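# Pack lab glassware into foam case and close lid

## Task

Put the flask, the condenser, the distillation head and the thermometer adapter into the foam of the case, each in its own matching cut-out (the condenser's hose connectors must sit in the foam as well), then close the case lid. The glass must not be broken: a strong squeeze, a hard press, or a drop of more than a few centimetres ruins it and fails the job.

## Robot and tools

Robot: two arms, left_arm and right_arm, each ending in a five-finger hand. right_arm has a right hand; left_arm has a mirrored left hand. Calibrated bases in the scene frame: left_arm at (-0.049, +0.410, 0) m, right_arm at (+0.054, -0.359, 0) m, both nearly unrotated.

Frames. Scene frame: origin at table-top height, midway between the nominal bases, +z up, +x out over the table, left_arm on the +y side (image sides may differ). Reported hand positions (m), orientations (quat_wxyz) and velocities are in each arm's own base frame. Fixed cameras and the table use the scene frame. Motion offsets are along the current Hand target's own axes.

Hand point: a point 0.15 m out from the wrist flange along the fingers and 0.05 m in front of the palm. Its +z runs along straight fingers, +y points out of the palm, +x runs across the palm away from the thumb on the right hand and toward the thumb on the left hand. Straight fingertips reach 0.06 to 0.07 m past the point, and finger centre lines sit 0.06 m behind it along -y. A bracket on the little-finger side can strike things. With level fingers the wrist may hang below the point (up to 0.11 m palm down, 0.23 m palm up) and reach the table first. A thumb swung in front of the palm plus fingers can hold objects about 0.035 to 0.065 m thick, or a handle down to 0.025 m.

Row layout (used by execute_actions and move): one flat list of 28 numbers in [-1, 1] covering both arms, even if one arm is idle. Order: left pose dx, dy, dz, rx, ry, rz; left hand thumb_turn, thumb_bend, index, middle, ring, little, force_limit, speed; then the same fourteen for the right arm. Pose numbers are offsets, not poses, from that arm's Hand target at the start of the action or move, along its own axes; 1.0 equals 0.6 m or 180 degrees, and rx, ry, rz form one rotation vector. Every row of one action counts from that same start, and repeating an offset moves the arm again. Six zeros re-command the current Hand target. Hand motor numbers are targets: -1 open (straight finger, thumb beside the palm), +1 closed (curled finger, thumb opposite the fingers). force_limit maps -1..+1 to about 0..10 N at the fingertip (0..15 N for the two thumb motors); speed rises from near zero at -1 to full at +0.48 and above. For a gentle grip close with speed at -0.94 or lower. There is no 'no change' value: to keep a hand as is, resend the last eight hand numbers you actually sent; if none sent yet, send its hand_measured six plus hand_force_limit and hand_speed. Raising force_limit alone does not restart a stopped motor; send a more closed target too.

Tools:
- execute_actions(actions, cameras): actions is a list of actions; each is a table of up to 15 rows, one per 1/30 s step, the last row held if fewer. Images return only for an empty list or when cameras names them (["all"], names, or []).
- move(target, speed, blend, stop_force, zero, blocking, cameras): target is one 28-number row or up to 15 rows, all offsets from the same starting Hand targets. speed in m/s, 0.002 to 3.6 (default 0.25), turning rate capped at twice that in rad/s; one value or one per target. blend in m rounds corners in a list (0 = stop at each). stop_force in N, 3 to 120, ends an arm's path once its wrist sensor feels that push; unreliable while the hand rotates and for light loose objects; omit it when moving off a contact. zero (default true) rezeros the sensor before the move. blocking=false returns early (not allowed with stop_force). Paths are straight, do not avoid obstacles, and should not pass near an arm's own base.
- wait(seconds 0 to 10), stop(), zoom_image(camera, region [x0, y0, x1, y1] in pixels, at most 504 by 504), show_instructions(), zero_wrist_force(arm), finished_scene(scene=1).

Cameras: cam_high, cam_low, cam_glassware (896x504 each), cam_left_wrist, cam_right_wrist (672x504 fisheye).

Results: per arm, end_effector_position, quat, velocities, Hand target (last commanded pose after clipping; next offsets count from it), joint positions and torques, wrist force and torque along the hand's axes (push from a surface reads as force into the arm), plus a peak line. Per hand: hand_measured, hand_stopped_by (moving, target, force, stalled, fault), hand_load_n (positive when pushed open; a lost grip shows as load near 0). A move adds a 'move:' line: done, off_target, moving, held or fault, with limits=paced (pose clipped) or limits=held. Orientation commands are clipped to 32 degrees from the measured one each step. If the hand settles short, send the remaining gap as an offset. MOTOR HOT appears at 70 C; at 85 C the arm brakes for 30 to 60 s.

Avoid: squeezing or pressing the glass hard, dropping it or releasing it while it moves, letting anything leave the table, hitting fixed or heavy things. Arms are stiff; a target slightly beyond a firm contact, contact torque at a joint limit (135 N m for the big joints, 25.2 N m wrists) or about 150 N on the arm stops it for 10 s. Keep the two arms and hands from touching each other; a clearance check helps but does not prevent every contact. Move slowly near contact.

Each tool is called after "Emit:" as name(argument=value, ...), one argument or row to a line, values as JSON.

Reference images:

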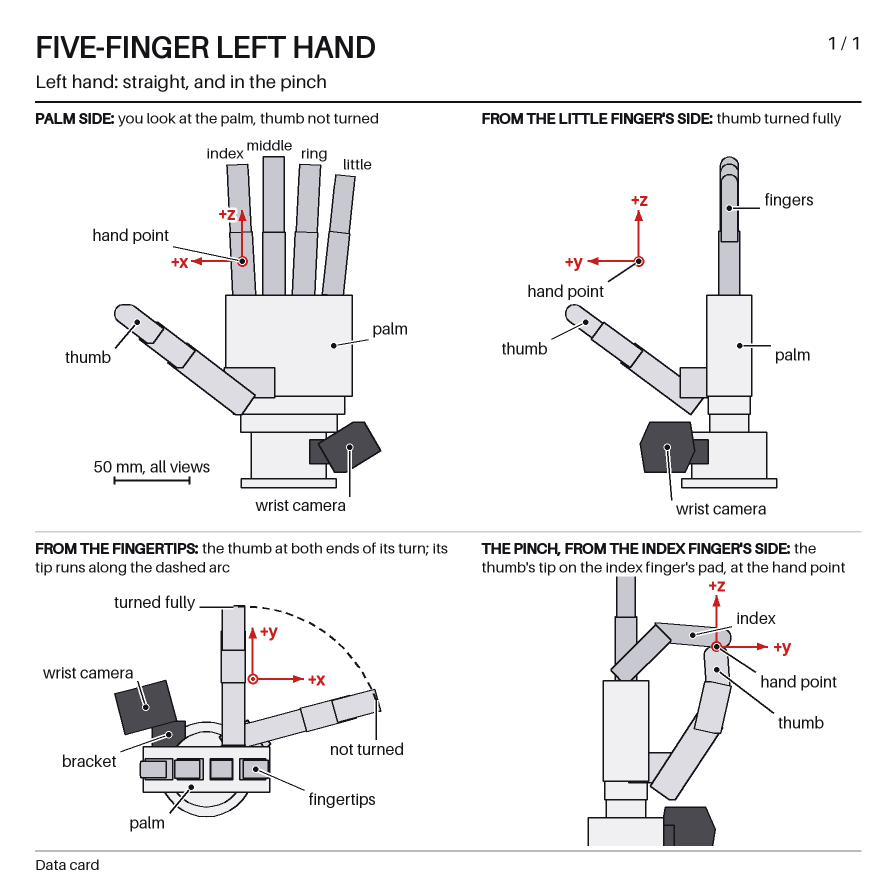

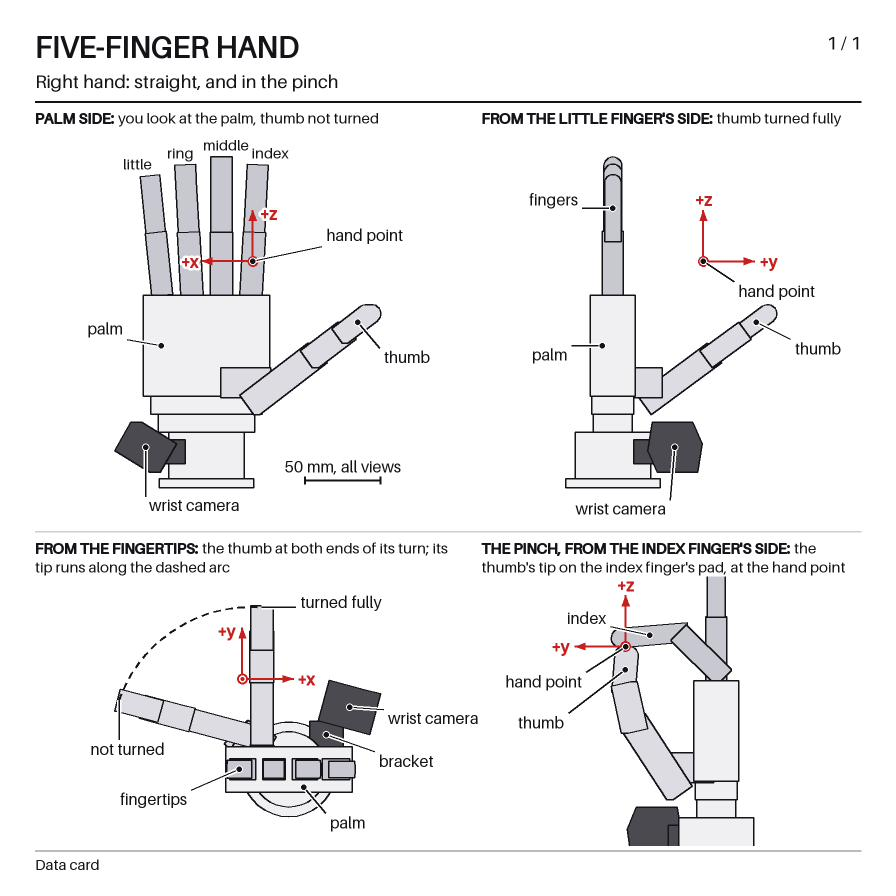

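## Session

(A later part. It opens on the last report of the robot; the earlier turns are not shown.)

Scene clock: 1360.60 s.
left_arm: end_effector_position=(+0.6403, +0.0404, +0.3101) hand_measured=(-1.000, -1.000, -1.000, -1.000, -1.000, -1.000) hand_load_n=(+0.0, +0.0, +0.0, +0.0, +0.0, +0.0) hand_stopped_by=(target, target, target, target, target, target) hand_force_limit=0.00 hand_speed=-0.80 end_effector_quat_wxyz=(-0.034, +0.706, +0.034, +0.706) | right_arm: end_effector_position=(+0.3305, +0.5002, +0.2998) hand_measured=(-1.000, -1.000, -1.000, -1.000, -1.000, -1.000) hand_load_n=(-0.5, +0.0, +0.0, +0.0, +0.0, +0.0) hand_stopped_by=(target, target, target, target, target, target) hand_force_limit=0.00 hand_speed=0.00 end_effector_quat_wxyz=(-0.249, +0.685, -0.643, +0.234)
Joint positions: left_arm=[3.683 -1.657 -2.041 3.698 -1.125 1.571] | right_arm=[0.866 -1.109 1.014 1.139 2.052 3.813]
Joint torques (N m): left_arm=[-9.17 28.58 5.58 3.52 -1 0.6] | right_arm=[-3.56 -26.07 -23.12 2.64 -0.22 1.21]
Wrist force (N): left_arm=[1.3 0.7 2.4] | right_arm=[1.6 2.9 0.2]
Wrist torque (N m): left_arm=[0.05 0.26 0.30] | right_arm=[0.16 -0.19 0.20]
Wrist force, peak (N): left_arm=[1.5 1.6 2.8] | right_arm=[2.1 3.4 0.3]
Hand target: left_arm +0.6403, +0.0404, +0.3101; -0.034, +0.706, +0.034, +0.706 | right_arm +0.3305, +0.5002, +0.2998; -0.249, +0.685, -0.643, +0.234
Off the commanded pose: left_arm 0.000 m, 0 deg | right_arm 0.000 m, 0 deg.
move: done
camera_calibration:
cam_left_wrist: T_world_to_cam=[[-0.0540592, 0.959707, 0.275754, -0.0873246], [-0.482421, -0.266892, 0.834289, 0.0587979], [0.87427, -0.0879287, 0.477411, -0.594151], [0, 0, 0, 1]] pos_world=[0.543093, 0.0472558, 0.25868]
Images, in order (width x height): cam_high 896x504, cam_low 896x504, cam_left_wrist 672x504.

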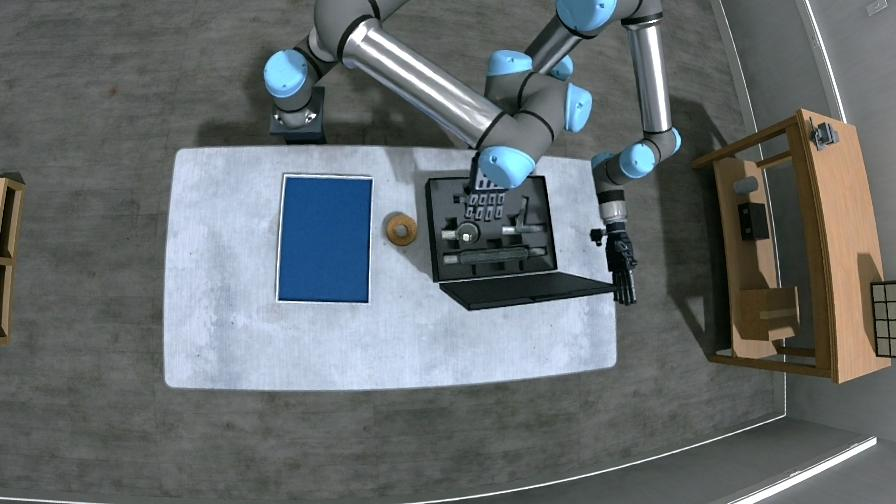

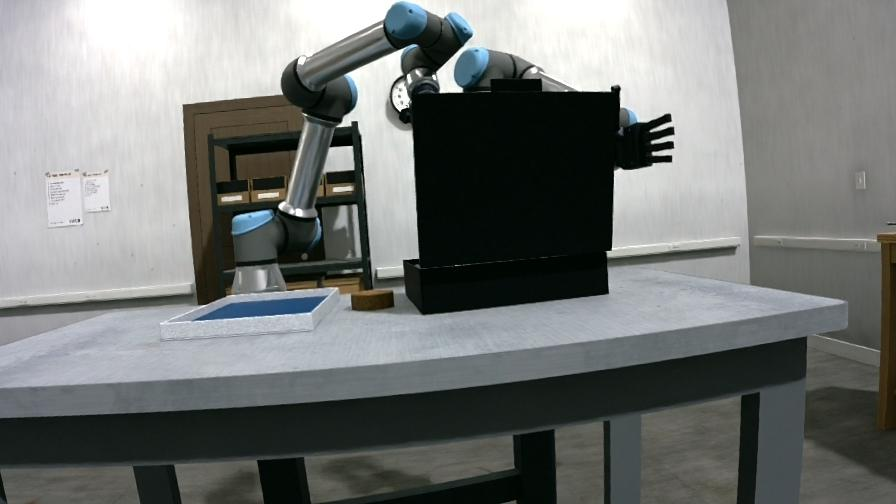

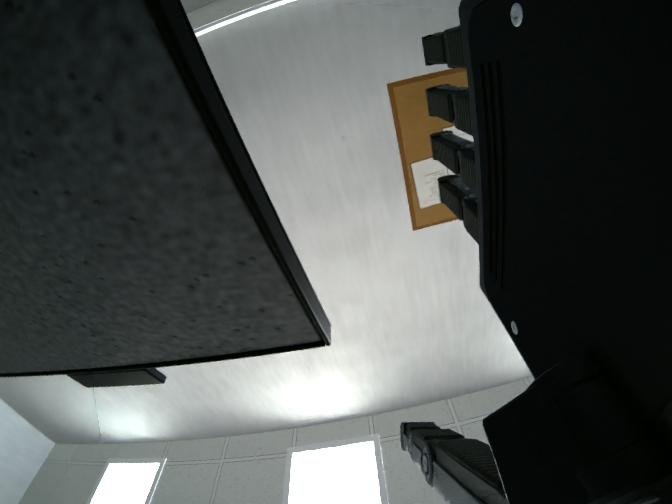

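Emit:
move(
  target=[0,0,0,0,0,0,-1,-1,-1,-1,-1,-1,0,-0.8, -0.142,-0.1228,0.0482,0.2222,0,0,-1,-1,-1,-1,-1,-1,0,0],
  speed=0.15,
  cameras=["cam_high", "cam_left_wrist", "cam_right_wrist", "cam_low"],
)

Scene clock: 1371.33 s.
left_arm: end_effector_position=(+0.6403, +0.0404, +0.3101) hand_measured=(-1.000, -1.000, -1.000, -1.000, -1.000, -1.000) hand_load_n=(+0.0, +0.0, +0.0, +0.0, +0.0, +0.5) hand_stopped_by=(target, target, target, target, target, target) hand_force_limit=0.00 hand_speed=-0.80 end_effector_quat_wxyz=(-0.034, +0.706, +0.034, +0.706) | right_arm: end_effector_position=(+0.4000, +0.5899, +0.3250) hand_measured=(-1.000, -1.000, -1.000, -1.000, -1.000, -1.000) hand_load_n=(+0.0, +0.0, +0.0, +0.0, +0.0, +0.0) hand_stopped_by=(target, target, target, target, target, target) hand_force_limit=0.00 hand_speed=0.00 end_effector_quat_wxyz=(-0.468, +0.559, -0.524, +0.440)
Joint positions: left_arm=[3.683 -1.657 -2.041 3.698 -1.125 1.571] | right_arm=[1.038 -1.103 1.151 0.257 2.524 3.392]
Joint torques (N m): left_arm=[-8.39 28.89 6.04 3.61 -1.04 -2.36] | right_arm=[-4.94 -27.06 -28.32 -1.36 1.21 -1.64]
Wrist force (N): left_arm=[1.4 0.6 2.4] | right_arm=[1.2 4.6 -1.4]
Wrist torque (N m): left_arm=[0.04 0.25 0.31] | right_arm=[0.44 -0.08 0.11]
Wrist force, peak (N): left_arm=[1.6 0.5 2.8] | right_arm=[1.7 4.8 -1.8]
Hand target: left_arm +0.6403, +0.0404, +0.3101; -0.034, +0.706, +0.034, +0.706 | right_arm +0.4001, +0.5899, +0.3249; -0.468, +0.559, -0.524, +0.440
Off the commanded pose: left_arm 0.000 m, 0 deg | right_arm 0.000 m, 0 deg.
move: done
camera_calibration:
cam_left_wrist: T_world_to_cam=[[-0.0540592, 0.959707, 0.275754, -0.0873246], [-0.482421, -0.266892, 0.834289, 0.0587979], [0.87427, -0.0879287, 0.477411, -0.594151], [0, 0, 0, 1]] pos_world=[0.543093, 0.0472558, 0.25868]
cam_right_wrist: T_world_to_cam=[[-0.124939, -0.258199, -0.957979, 0.518923], [-0.639376, 0.759273, -0.121256, -0.163779], [0.758676, 0.597359, -0.259949, -0.457695], [0, 0, 0, 1]] pos_world=[0.307359, 0.531746, 0.358281]
Images, in order (width x height): cam_high 896x504, cam_low 896x504, cam_left_wrist 672x504, cam_right_wrist 672x504.

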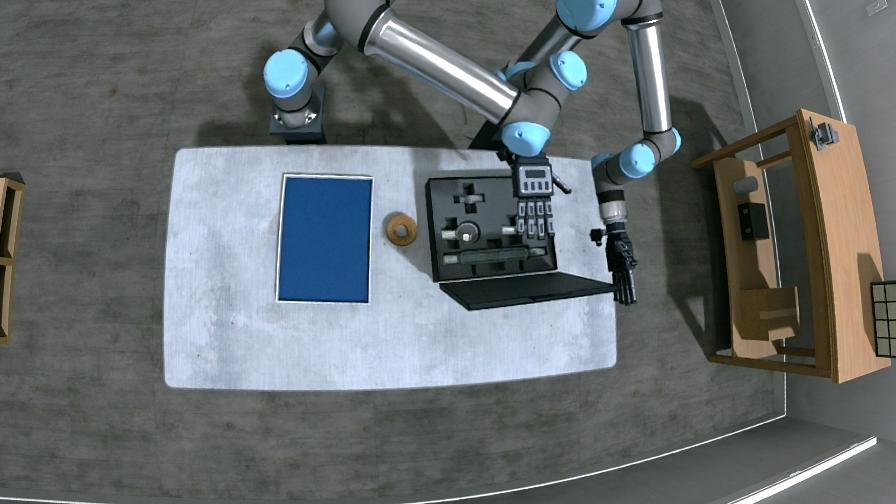

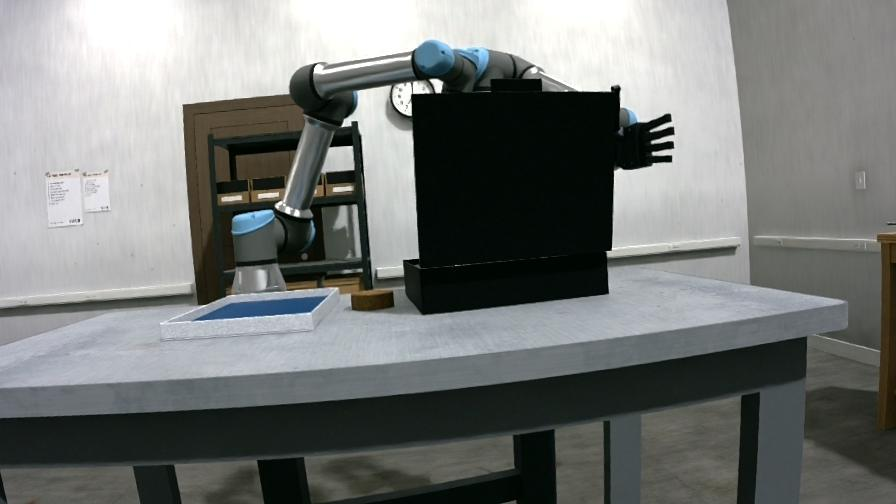

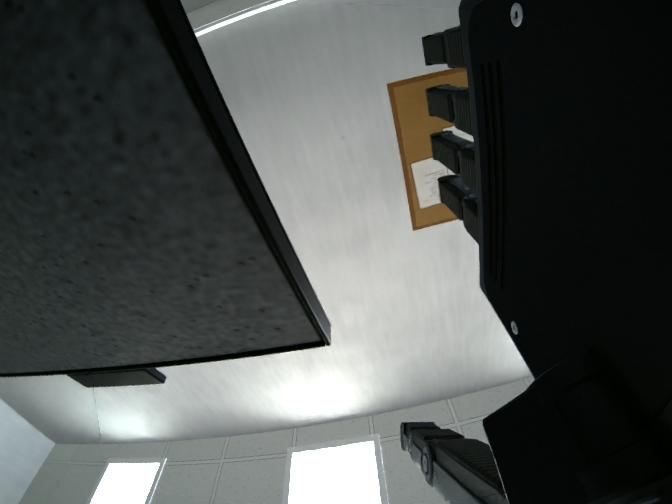

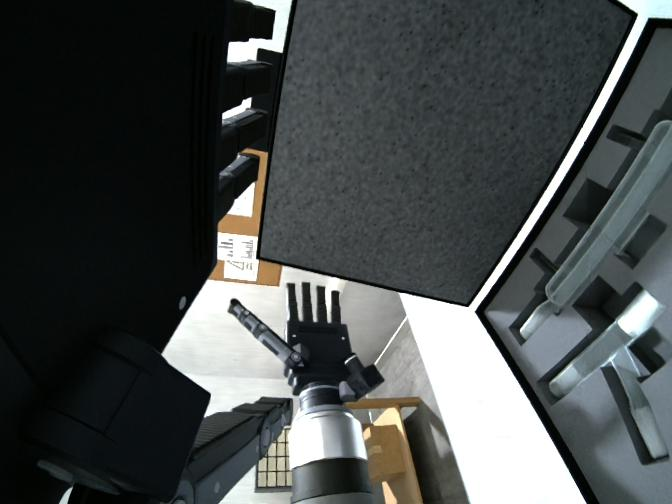

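Emit:
zoom_image(
  camera="cam_right_wrist",
  region=[200, 0, 480, 330],
)

Scaled by 1.527 from the camera's 672x504 image, which has a finer 960x720 frame.

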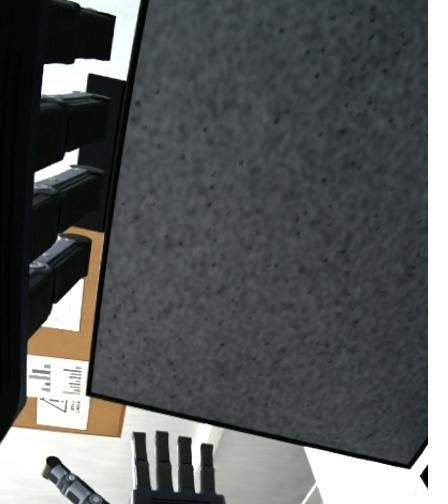

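Emit:
move(
  target=[0,0,0,0,0,0,-1,-1,-1,-1,-1,-1,0,-0.8, -0.0313,-0.0111,0.0628,0,0,0,1,-1,-1,-1,-1,-1,0,-0.3],
  speed=0.08,
  cameras=["cam_right_wrist"],
)

Emit:
zoom_image(
  camera="cam_right_wrist",
  region=[200, 0, 480, 330],
)

Scene clock: 1381.40 s.
left_arm: end_effector_position=(+0.6403, +0.0404, +0.3101) hand_measured=(-1.000, -1.000, -1.000, -1.000, -1.000, -1.000) hand_load_n=(+0.0, +0.0, +0.0, +0.0, +0.0, +0.0) hand_stopped_by=(target, target, target, target, target, target) hand_force_limit=0.00 hand_speed=-0.80 end_effector_quat_wxyz=(-0.034, +0.706, +0.034, +0.706) | right_arm: end_effector_position=(+0.4371, +0.6111, +0.3249) hand_measured=(+1.000, -1.000, -1.000, -1.000, -1.000, -1.000) hand_load_n=(+0.0, +0.0, +0.0, +0.0, +0.0, +0.0) hand_stopped_by=(target, target, target, target, target, target) hand_force_limit=0.00 hand_speed=-0.30 end_effector_quat_wxyz=(-0.468, +0.559, -0.524, +0.440)
Joint positions: left_arm=[3.683 -1.657 -2.041 3.698 -1.125 1.571] | right_arm=[1.002 -1.02 1.023 0.287 2.489 3.374]
Joint torques (N m): left_arm=[-8.94 28.59 5.57 3.46 -1.08 -2.31] | right_arm=[7.67 -47.46 -28.35 -1.26 0.06 1.08]
Wrist force (N): left_arm=[1.3 0.2 2.3] | right_arm=[1.4 4.3 -1.4]
Wrist torque (N m): left_arm=[-0.01 0.25 0.32] | right_arm=[0.41 -0.11 0.19]
Wrist force, peak (N): left_arm=[1.5 0.4 2.8] | right_arm=[1.6 4.8 -2.3]
Hand target: left_arm +0.6403, +0.0404, +0.3101; -0.034, +0.706, +0.034, +0.706 | right_arm +0.4371, +0.6111, +0.3249; -0.468, +0.559, -0.524, +0.440
Off the commanded pose: left_arm 0.000 m, 0 deg | right_arm 0.000 m, 0 deg.
move: done
camera_calibration:
cam_right_wrist: T_world_to_cam=[[-0.124944, -0.258396, -0.957925, 0.529001], [-0.639239, 0.759356, -0.121455, -0.156113], [0.75879, 0.597168, -0.260054, -0.498369], [0, 0, 0, 1]] pos_world=[0.34446, 0.552847, 0.35818]
Images, in order (width x height): cam_right_wrist 672x504.

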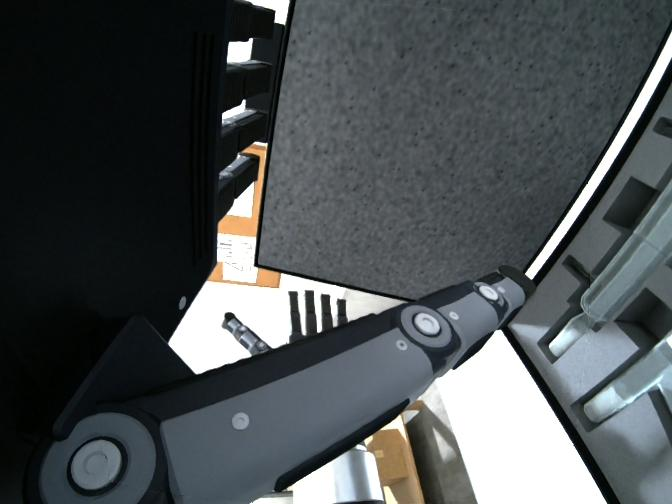

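Scaled by 1.527 from the camera's 672x504 image, which has a finer 960x720 frame.

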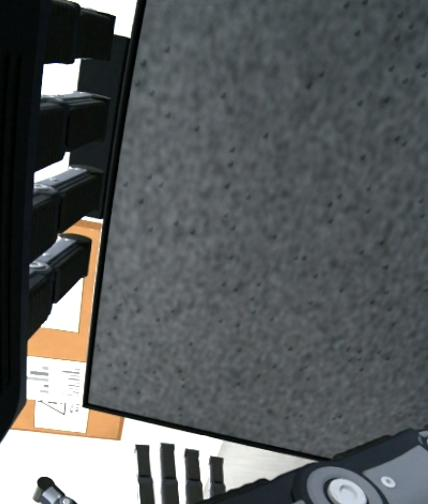

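Emit:
move(
  target=[0.0248,0.0767,0.059,0,0,0,-1,-1,-1,-1,-1,-1,0,-0.8, 0,0,0,0,0,0,1,-1,-1,-1,-1,-1,0,-0.3],
  speed=0.06,
  stop_force=5,
  cameras=["cam_right_wrist", "cam_left_wrist", "cam_low"],
)

Emit:
zoom_image(
  camera="cam_left_wrist",
  region=[280, 200, 500, 440],
)

Scene clock: 1388.27 s.
left_arm: end_effector_position=(+0.6799, -0.0021, +0.3250) hand_measured=(-1.000, -1.000, -1.000, -1.000, -1.000, -1.000) hand_load_n=(+0.0, +0.0, +0.0, +0.0, +0.0, +0.0) hand_stopped_by=(target, target, target, target, target, target) hand_force_limit=0.00 hand_speed=-0.80 end_effector_quat_wxyz=(-0.034, +0.706, +0.034, +0.706) | right_arm: end_effector_position=(+0.4371, +0.6111, +0.3249) hand_measured=(+1.000, -1.000, -1.000, -1.000, -1.000, -1.000) hand_load_n=(+0.0, +0.0, +0.0, +0.0, +0.0, -0.5) hand_stopped_by=(target, target, target, target, target, target) hand_force_limit=0.00 hand_speed=-0.30 end_effector_quat_wxyz=(-0.468, +0.559, -0.524, +0.440)
Joint positions: left_arm=[3.539 -1.716 -1.929 3.645 -1.269 1.571] | right_arm=[1.002 -1.02 1.023 0.287 2.489 3.374]
Joint torques (N m): left_arm=[12.05 32.02 6.18 3.81 -0.89 2.38] | right_arm=[7.73 -49.27 -28.91 0.12 -0.37 0.96]
Wrist force (N): left_arm=[1.3 0.3 2.4] | right_arm=[1.2 4.6 -1.5]
Wrist torque (N m): left_arm=[-0.02 0.29 0.31] | right_arm=[0.45 -0.08 0.18]
Wrist force, peak (N): left_arm=[1.2 0.8 3.0] | right_arm=[1.5 5.0 -1.5]
Hand target: left_arm +0.6799, -0.0021, +0.3250; -0.034, +0.706, +0.034, +0.706 | right_arm +0.4371, +0.6111, +0.3249; -0.468, +0.559, -0.524, +0.440
Off the commanded pose: left_arm 0.000 m, 0 deg | right_arm 0.000 m, 0 deg.
move: done
camera_calibration:
cam_left_wrist: T_world_to_cam=[[-0.053975, 0.959699, 0.2758, -0.0485607], [-0.482445, -0.266889, 0.834277, 0.0541932], [0.874262, -0.088028, 0.477407, -0.639704], [0, 0, 0, 1]] pos_world=[0.582793, 0.00475534, 0.27358]
cam_right_wrist: T_world_to_cam=[[-0.124944, -0.258396, -0.957925, 0.529001], [-0.639239, 0.759356, -0.121455, -0.156113], [0.75879, 0.597168, -0.260054, -0.498369], [0, 0, 0, 1]] pos_world=[0.34446, 0.552847, 0.35818]
Images, in order (width x height): cam_low 896x504, cam_left_wrist 672x504, cam_right_wrist 672x504.

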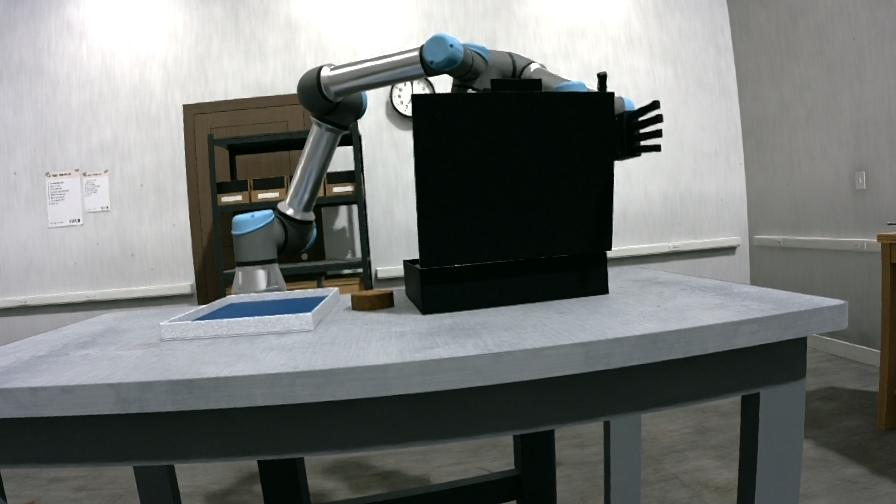

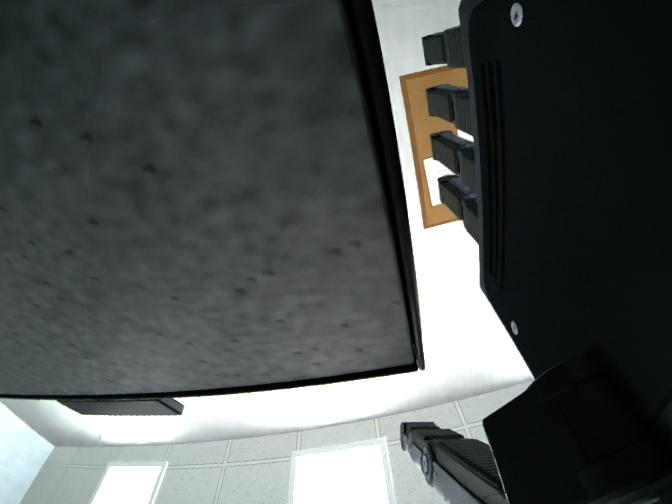

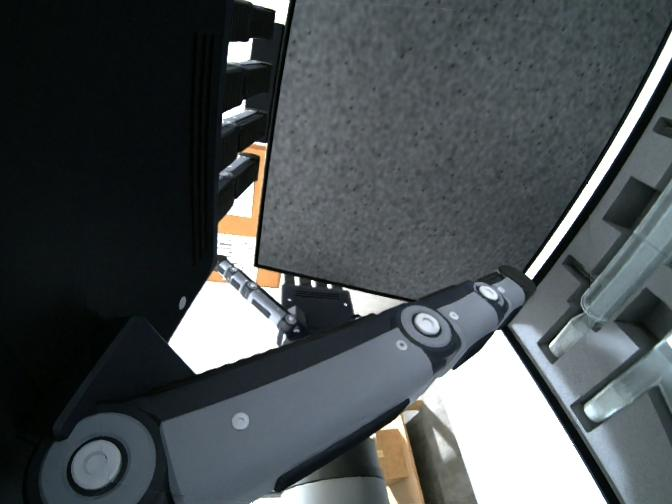

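Scaled by 2.100 from the camera's 672x504 image, which has a finer 960x720 frame.

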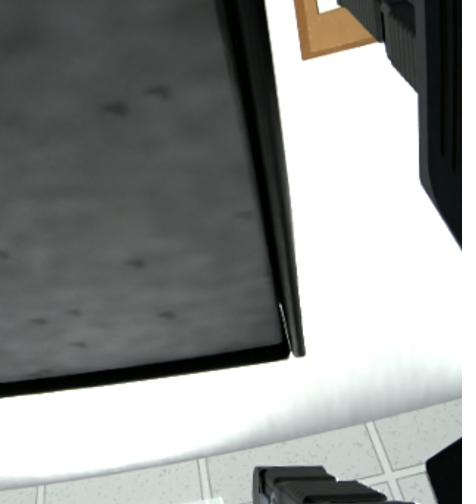

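Emit:
move(
  target=[0,0,0,0,0,0,-1,-1,0,0,0,0,0,-0.3, 0,0,0,0,0,0,1,-1,-1,-1,-1,-1,0,-0.3],
  speed=0.06,
  cameras=["cam_right_wrist", "cam_left_wrist", "cam_low"],
)

Emit:
zoom_image(
  camera="cam_low",
  region=[480, 50, 700, 200],
)

Scene clock: 1391.73 s.
left_arm: end_effector_position=(+0.6799, -0.0021, +0.3250) hand_measured=(-1.000, -1.000, +0.000, +0.000, +0.000, +0.000) hand_load_n=(+0.0, +0.0, +0.0, +0.0, +0.0, +0.0) hand_stopped_by=(target, target, target, target, target, target) hand_force_limit=0.00 hand_speed=-0.30 end_effector_quat_wxyz=(-0.034, +0.706, +0.034, +0.706) | right_arm: end_effector_position=(+0.4371, +0.6111, +0.3249) hand_measured=(+1.000, -1.000, -1.000, -1.000, -1.000, -1.000) hand_load_n=(+0.0, +0.0, +0.0, +0.0, +0.0, +0.0) hand_stopped_by=(target, target, target, target, target, target) hand_force_limit=0.00 hand_speed=-0.30 end_effector_quat_wxyz=(-0.468, +0.559, -0.524, +0.440)
Joint positions: left_arm=[3.539 -1.716 -1.929 3.645 -1.269 1.571] | right_arm=[1.002 -1.02 1.023 0.287 2.489 3.374]
Joint torques (N m): left_arm=[9.41 31.99 8.43 3.62 -0.71 2.23] | right_arm=[7.5 -48.94 -28.06 0.25 -0.39 0.73]
Wrist force (N): left_arm=[1.0 0.7 2.2] | right_arm=[1.4 4.6 -1.6]
Wrist torque (N m): left_arm=[0.06 0.33 0.30] | right_arm=[0.45 -0.11 0.19]
Wrist force, peak (N): left_arm=[1.3 0.3 2.7] | right_arm=[1.4 4.8 -1.5]
Hand target: left_arm +0.6799, -0.0021, +0.3250; -0.034, +0.706, +0.034, +0.706 | right_arm +0.4371, +0.6111, +0.3249; -0.468, +0.559, -0.524, +0.440
Off the commanded pose: left_arm 0.000 m, 0 deg | right_arm 0.000 m, 0 deg.
move: done
camera_calibration:
cam_left_wrist: T_world_to_cam=[[-0.0540592, 0.959707, 0.275754, -0.0484996], [-0.482421, -0.266892, 0.834289, 0.0541762], [0.87427, -0.0879287, 0.477411, -0.63971], [0, 0, 0, 1]] pos_world=[0.582793, 0.00475576, 0.27358]
cam_right_wrist: T_world_to_cam=[[-0.124944, -0.258396, -0.957925, 0.529001], [-0.639239, 0.759356, -0.121455, -0.156113], [0.75879, 0.597168, -0.260054, -0.498369], [0, 0, 0, 1]] pos_world=[0.34446, 0.552847, 0.35818]
Images, in order (width x height): cam_low 896x504, cam_left_wrist 672x504, cam_right_wrist 672x504.

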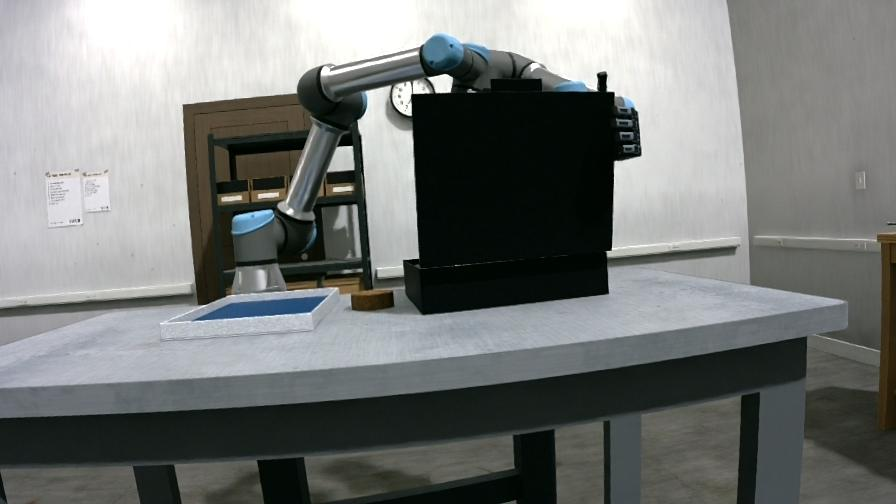

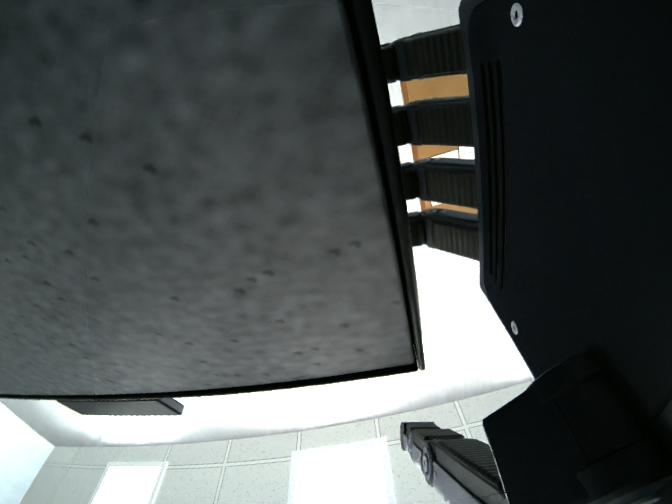

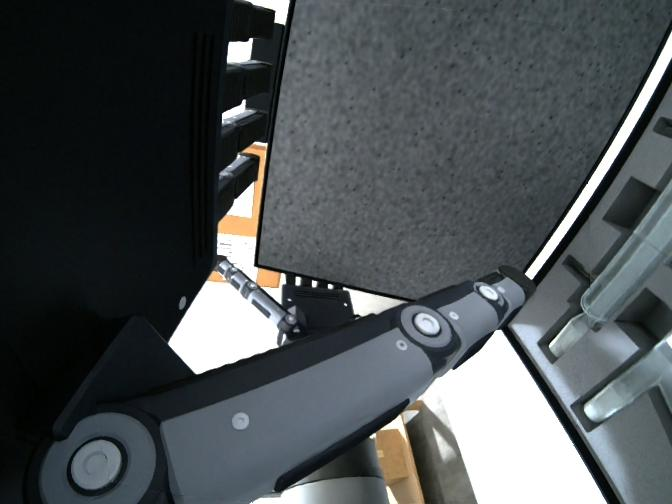

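Scaled by 2.291 from the camera's 896x504 image, which has a finer 1280x720 frame.

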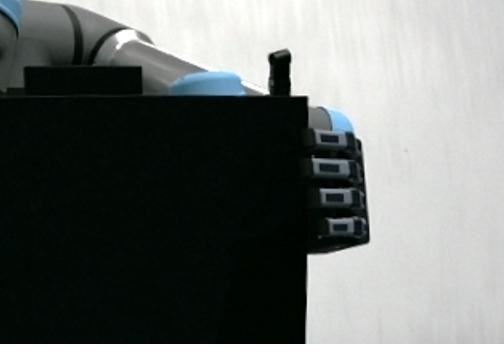

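Emit:
move(
  target=[0,0,-0.05,0,0,0,-1,-1,0,0,0,0,0,-0.3, 0,0,0,0,0,0,1,-1,-1,-1,-1,-1,0,-0.3],
  speed=0.02,
  stop_force=5,
  cameras=["cam_right_wrist", "cam_left_wrist", "cam_low"],
)

Emit:
zoom_image(
  camera="cam_left_wrist",
  region=[300, 0, 500, 300],
)

Scene clock: 1396.23 s.
left_arm: end_effector_position=(+0.6501, -0.0049, +0.3250) hand_measured=(-1.000, -1.000, +0.000, +0.000, +0.000, +0.000) hand_load_n=(+0.0, +0.0, +0.5, +0.0, +0.0, +0.0) hand_stopped_by=(target, target, target, target, target, target) hand_force_limit=0.00 hand_speed=-0.30 end_effector_quat_wxyz=(-0.034, +0.706, +0.034, +0.706) | right_arm: end_effector_position=(+0.4371, +0.6111, +0.3249) hand_measured=(+1.000, -1.000, -1.000, -1.000, -1.000, -1.000) hand_load_n=(+0.0, +0.0, +0.0, +0.0, +0.0, +0.0) hand_stopped_by=(target, target, target, target, target, target) hand_force_limit=0.00 hand_speed=-0.30 end_effector_quat_wxyz=(-0.468, +0.559, -0.524, +0.440)
Joint positions: left_arm=[3.563 -1.645 -2.009 3.655 -1.245 1.571] | right_arm=[1.002 -1.02 1.023 0.287 2.489 3.374]
Joint torques (N m): left_arm=[-10.18 15.71 34.16 -0.29 -0.94 1.39] | right_arm=[7.41 -49.83 -28.56 0.24 -0.31 0.46]
Wrist force (N): left_arm=[1.4 0.3 3.8] | right_arm=[1.4 4.6 -1.2]
Wrist torque (N m): left_arm=[0.01 0.25 0.34] | right_arm=[0.43 -0.12 0.20]
Wrist force, peak (N): left_arm=[1.7 0.9 4.7] | right_arm=[1.7 4.8 -1.7]
Hand target: left_arm +0.6501, -0.0049, +0.3250; -0.034, +0.706, +0.034, +0.706 | right_arm +0.4371, +0.6111, +0.3249; -0.468, +0.559, -0.524, +0.440
Off the commanded pose: left_arm 0.000 m, 0 deg | right_arm 0.000 m, 0 deg.
move: done
camera_calibration:
cam_left_wrist: T_world_to_cam=[[-0.0540145, 0.959696, 0.275802, -0.0474663], [-0.482558, -0.266899, 0.834208, 0.0391019], [0.874197, -0.0880313, 0.477525, -0.613806], [0, 0, 0, 1]] pos_world=[0.552892, 0.00195529, 0.27358]
cam_right_wrist: T_world_to_cam=[[-0.124944, -0.258396, -0.957925, 0.529001], [-0.639239, 0.759356, -0.121455, -0.156113], [0.75879, 0.597168, -0.260054, -0.498369], [0, 0, 0, 1]] pos_world=[0.34446, 0.552847, 0.35818]
Images, in order (width x height): cam_low 896x504, cam_left_wrist 672x504, cam_right_wrist 672x504.

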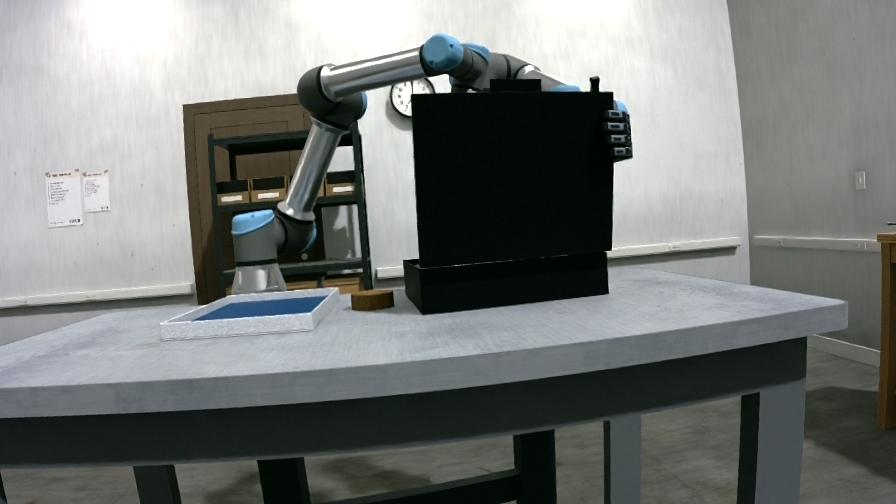

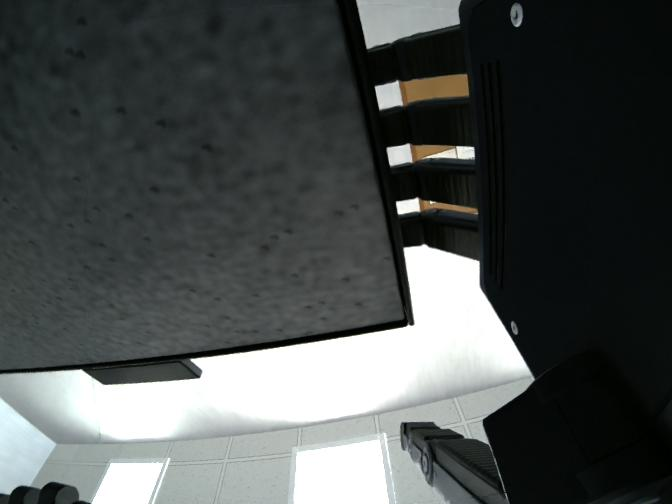

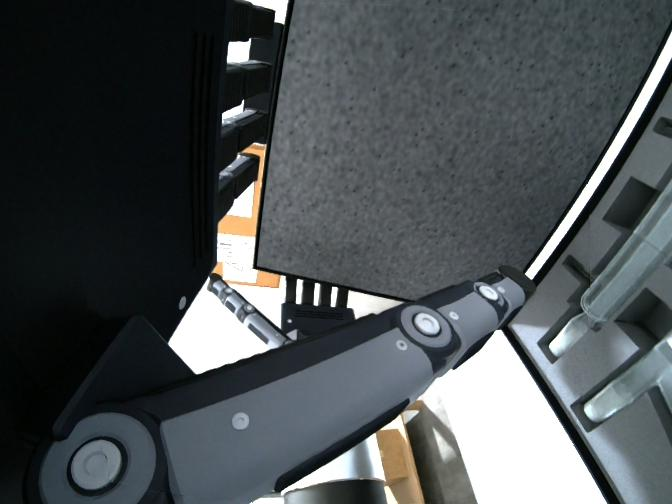

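Scaled by 1.680 from the camera's 672x504 image, which has a finer 960x720 frame.

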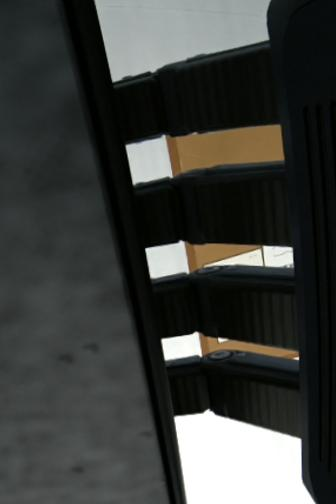

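Emit:
move(
  target=[0,0,-0.0417,0,0,0,-1,-1,0,0,0,0,0,-0.3, 0,0,0,0,0,0,1,-1,-1,-1,-1,-1,0,-0.3],
  speed=0.02,
  stop_force=8,
  cameras=["cam_right_wrist", "cam_left_wrist", "cam_high"],
)

Scene clock: 1400.80 s.
left_arm: end_effector_position=(+0.6251, -0.0073, +0.3250) hand_measured=(-1.000, -1.000, +0.000, +0.000, +0.000, +0.000) hand_load_n=(+0.0, +0.0, +0.5, +0.0, +0.0, +0.0) hand_stopped_by=(target, target, target, target, target, target) hand_force_limit=0.00 hand_speed=-0.30 end_effector_quat_wxyz=(-0.034, +0.706, +0.034, +0.706) | right_arm: end_effector_position=(+0.4371, +0.6111, +0.3249) hand_measured=(+1.000, -1.000, -1.000, -1.000, -1.000, -1.000) hand_load_n=(+0.0, +0.0, -0.5, +0.0, +0.0, +0.0) hand_stopped_by=(target, target, target, target, target, target) hand_force_limit=0.00 hand_speed=-0.30 end_effector_quat_wxyz=(-0.468, +0.559, -0.524, +0.440)
Joint positions: left_arm=[3.586 -1.584 -2.074 3.658 -1.222 1.571] | right_arm=[1.002 -1.02 1.023 0.287 2.489 3.374]
Joint torques (N m): left_arm=[-10.24 12.82 33.77 2.81 -0.87 -2.09] | right_arm=[7.88 -48.75 -28.38 0.28 -0.21 0.17]
Wrist force (N): left_arm=[1.6 0.1 3.6] | right_arm=[1.5 4.2 -1.1]
Wrist torque (N m): left_arm=[-0.03 0.23 0.32] | right_arm=[0.37 -0.14 0.18]
Wrist force, peak (N): left_arm=[2.3 0.2 4.7] | right_arm=[1.9 4.6 -1.6]
Hand target: left_arm +0.6251, -0.0073, +0.3250; -0.034, +0.706, +0.034, +0.706 | right_arm +0.4371, +0.6111, +0.3249; -0.468, +0.559, -0.524, +0.440
Off the commanded pose: left_arm 0.000 m, 0 deg | right_arm 0.000 m, 0 deg.
move: done
camera_calibration:
cam_left_wrist: T_world_to_cam=[[-0.0540117, 0.959694, 0.275809, -0.0465113], [-0.482516, -0.266908, 0.834229, 0.0264178], [0.87422, -0.0880242, 0.477484, -0.592251], [0, 0, 0, 1]] pos_world=[0.527993, -0.00044471, 0.27358]
cam_right_wrist: T_world_to_cam=[[-0.124944, -0.258396, -0.957925, 0.529001], [-0.639239, 0.759356, -0.121455, -0.156113], [0.75879, 0.597168, -0.260054, -0.498369], [0, 0, 0, 1]] pos_world=[0.34446, 0.552847, 0.35818]
Images, in order (width x height): cam_high 896x504, cam_left_wrist 672x504, cam_right_wrist 672x504.

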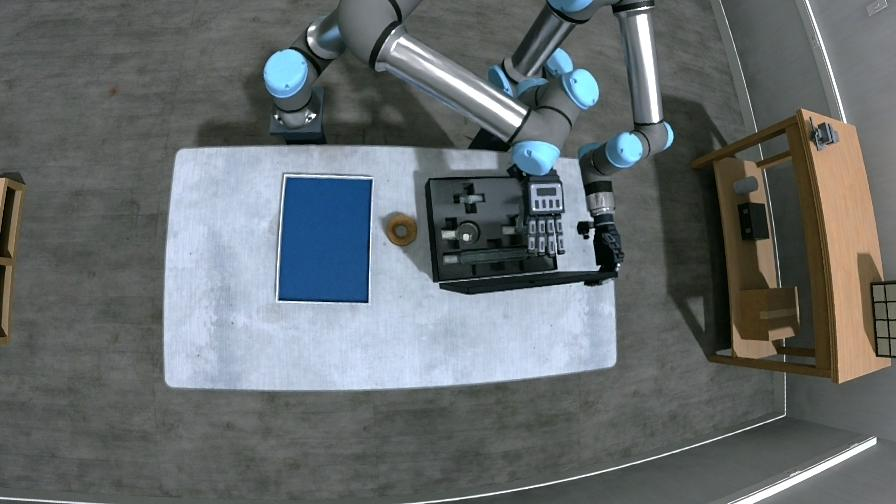

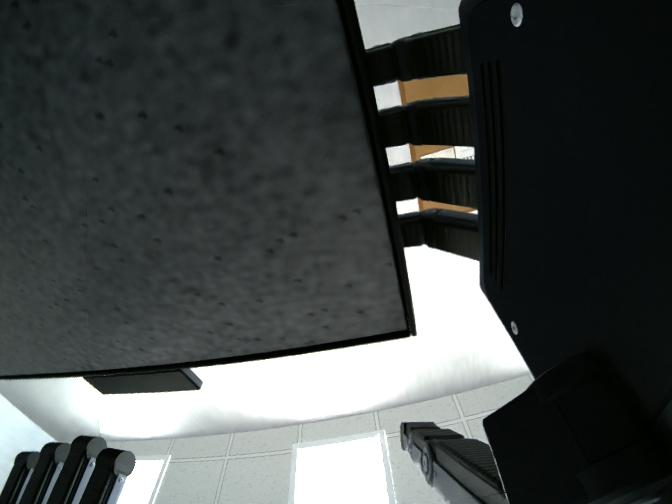

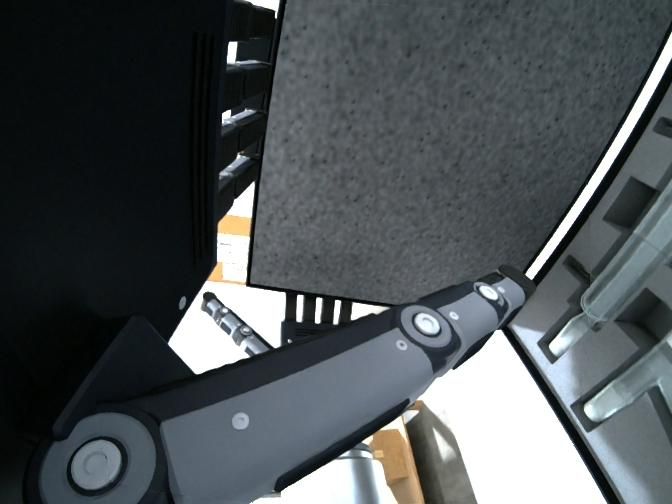

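Emit:
move(
  target=[0,0,-0.0333,0,0,0,-1,-1,0,0,0,0,0,-0.3, 0,0,0,0,0,0,1,-1,-1,-1,-1,-1,0,-0.3],
  speed=0.02,
  stop_force=8,
  cameras=["cam_right_wrist", "cam_left_wrist", "cam_high"],
)

Scene clock: 1404.07 s.
left_arm: end_effector_position=(+0.6053, -0.0092, +0.3250) hand_measured=(-1.000, -1.000, +0.000, +0.000, +0.000, +0.000) hand_load_n=(+0.0, +0.0, +0.0, +0.0, +0.0, +0.0) hand_stopped_by=(target, target, target, target, target, target) hand_force_limit=0.00 hand_speed=-0.30 end_effector_quat_wxyz=(-0.034, +0.706, +0.034, +0.706) | right_arm: end_effector_position=(+0.4371, +0.6111, +0.3249) hand_measured=(+1.000, -1.000, -1.000, -1.000, -1.000, -1.000) hand_load_n=(+0.0, +0.5, +0.0, +0.0, +0.0, +0.0) hand_stopped_by=(target, target, target, target, target, target) hand_force_limit=0.00 hand_speed=-0.30 end_effector_quat_wxyz=(-0.468, +0.559, -0.524, +0.440)
Joint positions: left_arm=[3.607 -1.533 -2.124 3.657 -1.201 1.571] | right_arm=[1.002 -1.02 1.023 0.287 2.489 3.374]
Joint torques (N m): left_arm=[-10.16 11.44 34.59 0.01 -1.08 -2.46] | right_arm=[7.69 -49.6 -28.73 0.22 -0.36 0.03]
Wrist force (N): left_arm=[1.4 0.4 3.5] | right_arm=[1.4 4.4 -1.6]
Wrist torque (N m): left_arm=[-0.01 0.30 0.31] | right_arm=[0.43 -0.10 0.19]
Wrist force, peak (N): left_arm=[2.6 0.0 4.7] | right_arm=[1.4 4.7 -1.9]
Hand target: left_arm +0.6053, -0.0092, +0.3250; -0.034, +0.706, +0.034, +0.706 | right_arm +0.4371, +0.6111, +0.3249; -0.468, +0.559, -0.524, +0.440
Off the commanded pose: left_arm 0.000 m, 0 deg | right_arm 0.000 m, 0 deg.
move: done
camera_calibration:
cam_left_wrist: T_world_to_cam=[[-0.0540592, 0.959707, 0.275754, -0.0457239], [-0.482421, -0.266892, 0.834289, 0.0162444], [0.87427, -0.0879287, 0.477411, -0.575027], [0, 0, 0, 1]] pos_world=[0.508093, -0.00234424, 0.27358]
cam_right_wrist: T_world_to_cam=[[-0.124944, -0.258396, -0.957925, 0.529001], [-0.639239, 0.759356, -0.121455, -0.156113], [0.75879, 0.597168, -0.260054, -0.498369], [0, 0, 0, 1]] pos_world=[0.34446, 0.552847, 0.35818]
Images, in order (width x height): cam_high 896x504, cam_left_wrist 672x504, cam_right_wrist 672x504.

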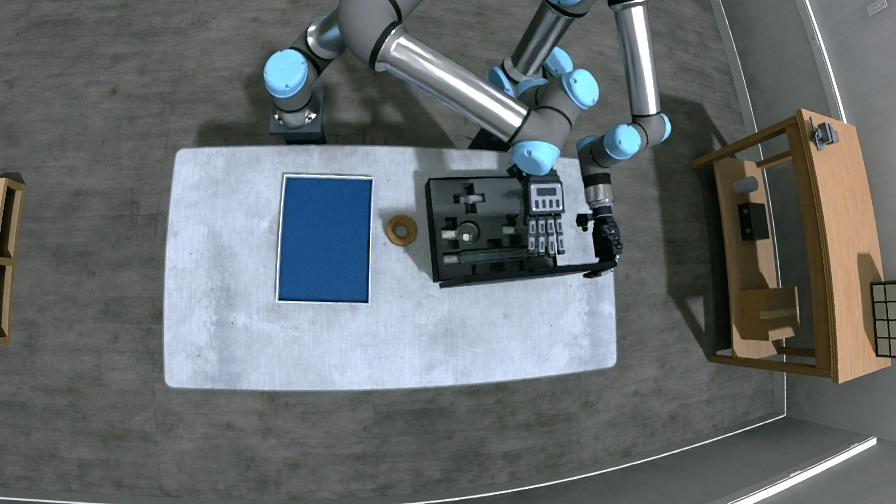

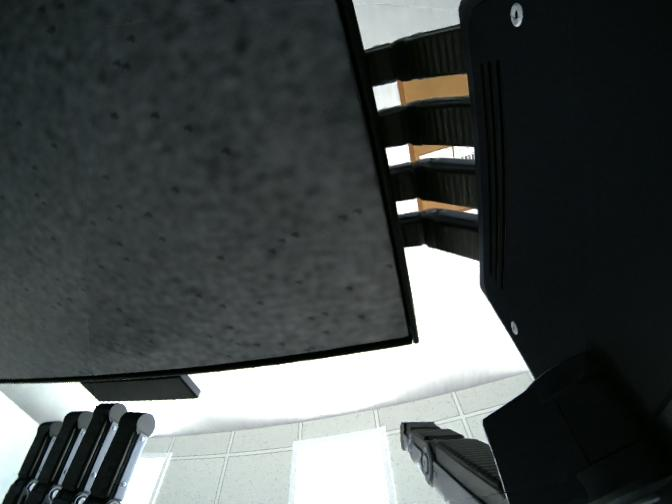

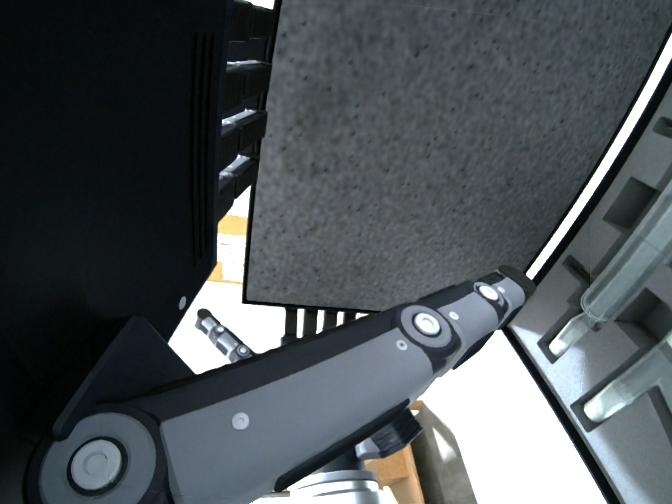

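Emit:
zoom_image(
  camera="cam_right_wrist",
  region=[200, 0, 380, 330],
)

Scaled by 1.527 from the camera's 672x504 image, which has a finer 960x720 frame.

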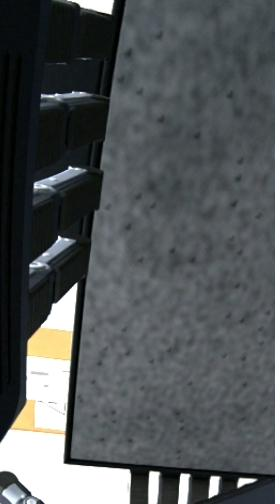

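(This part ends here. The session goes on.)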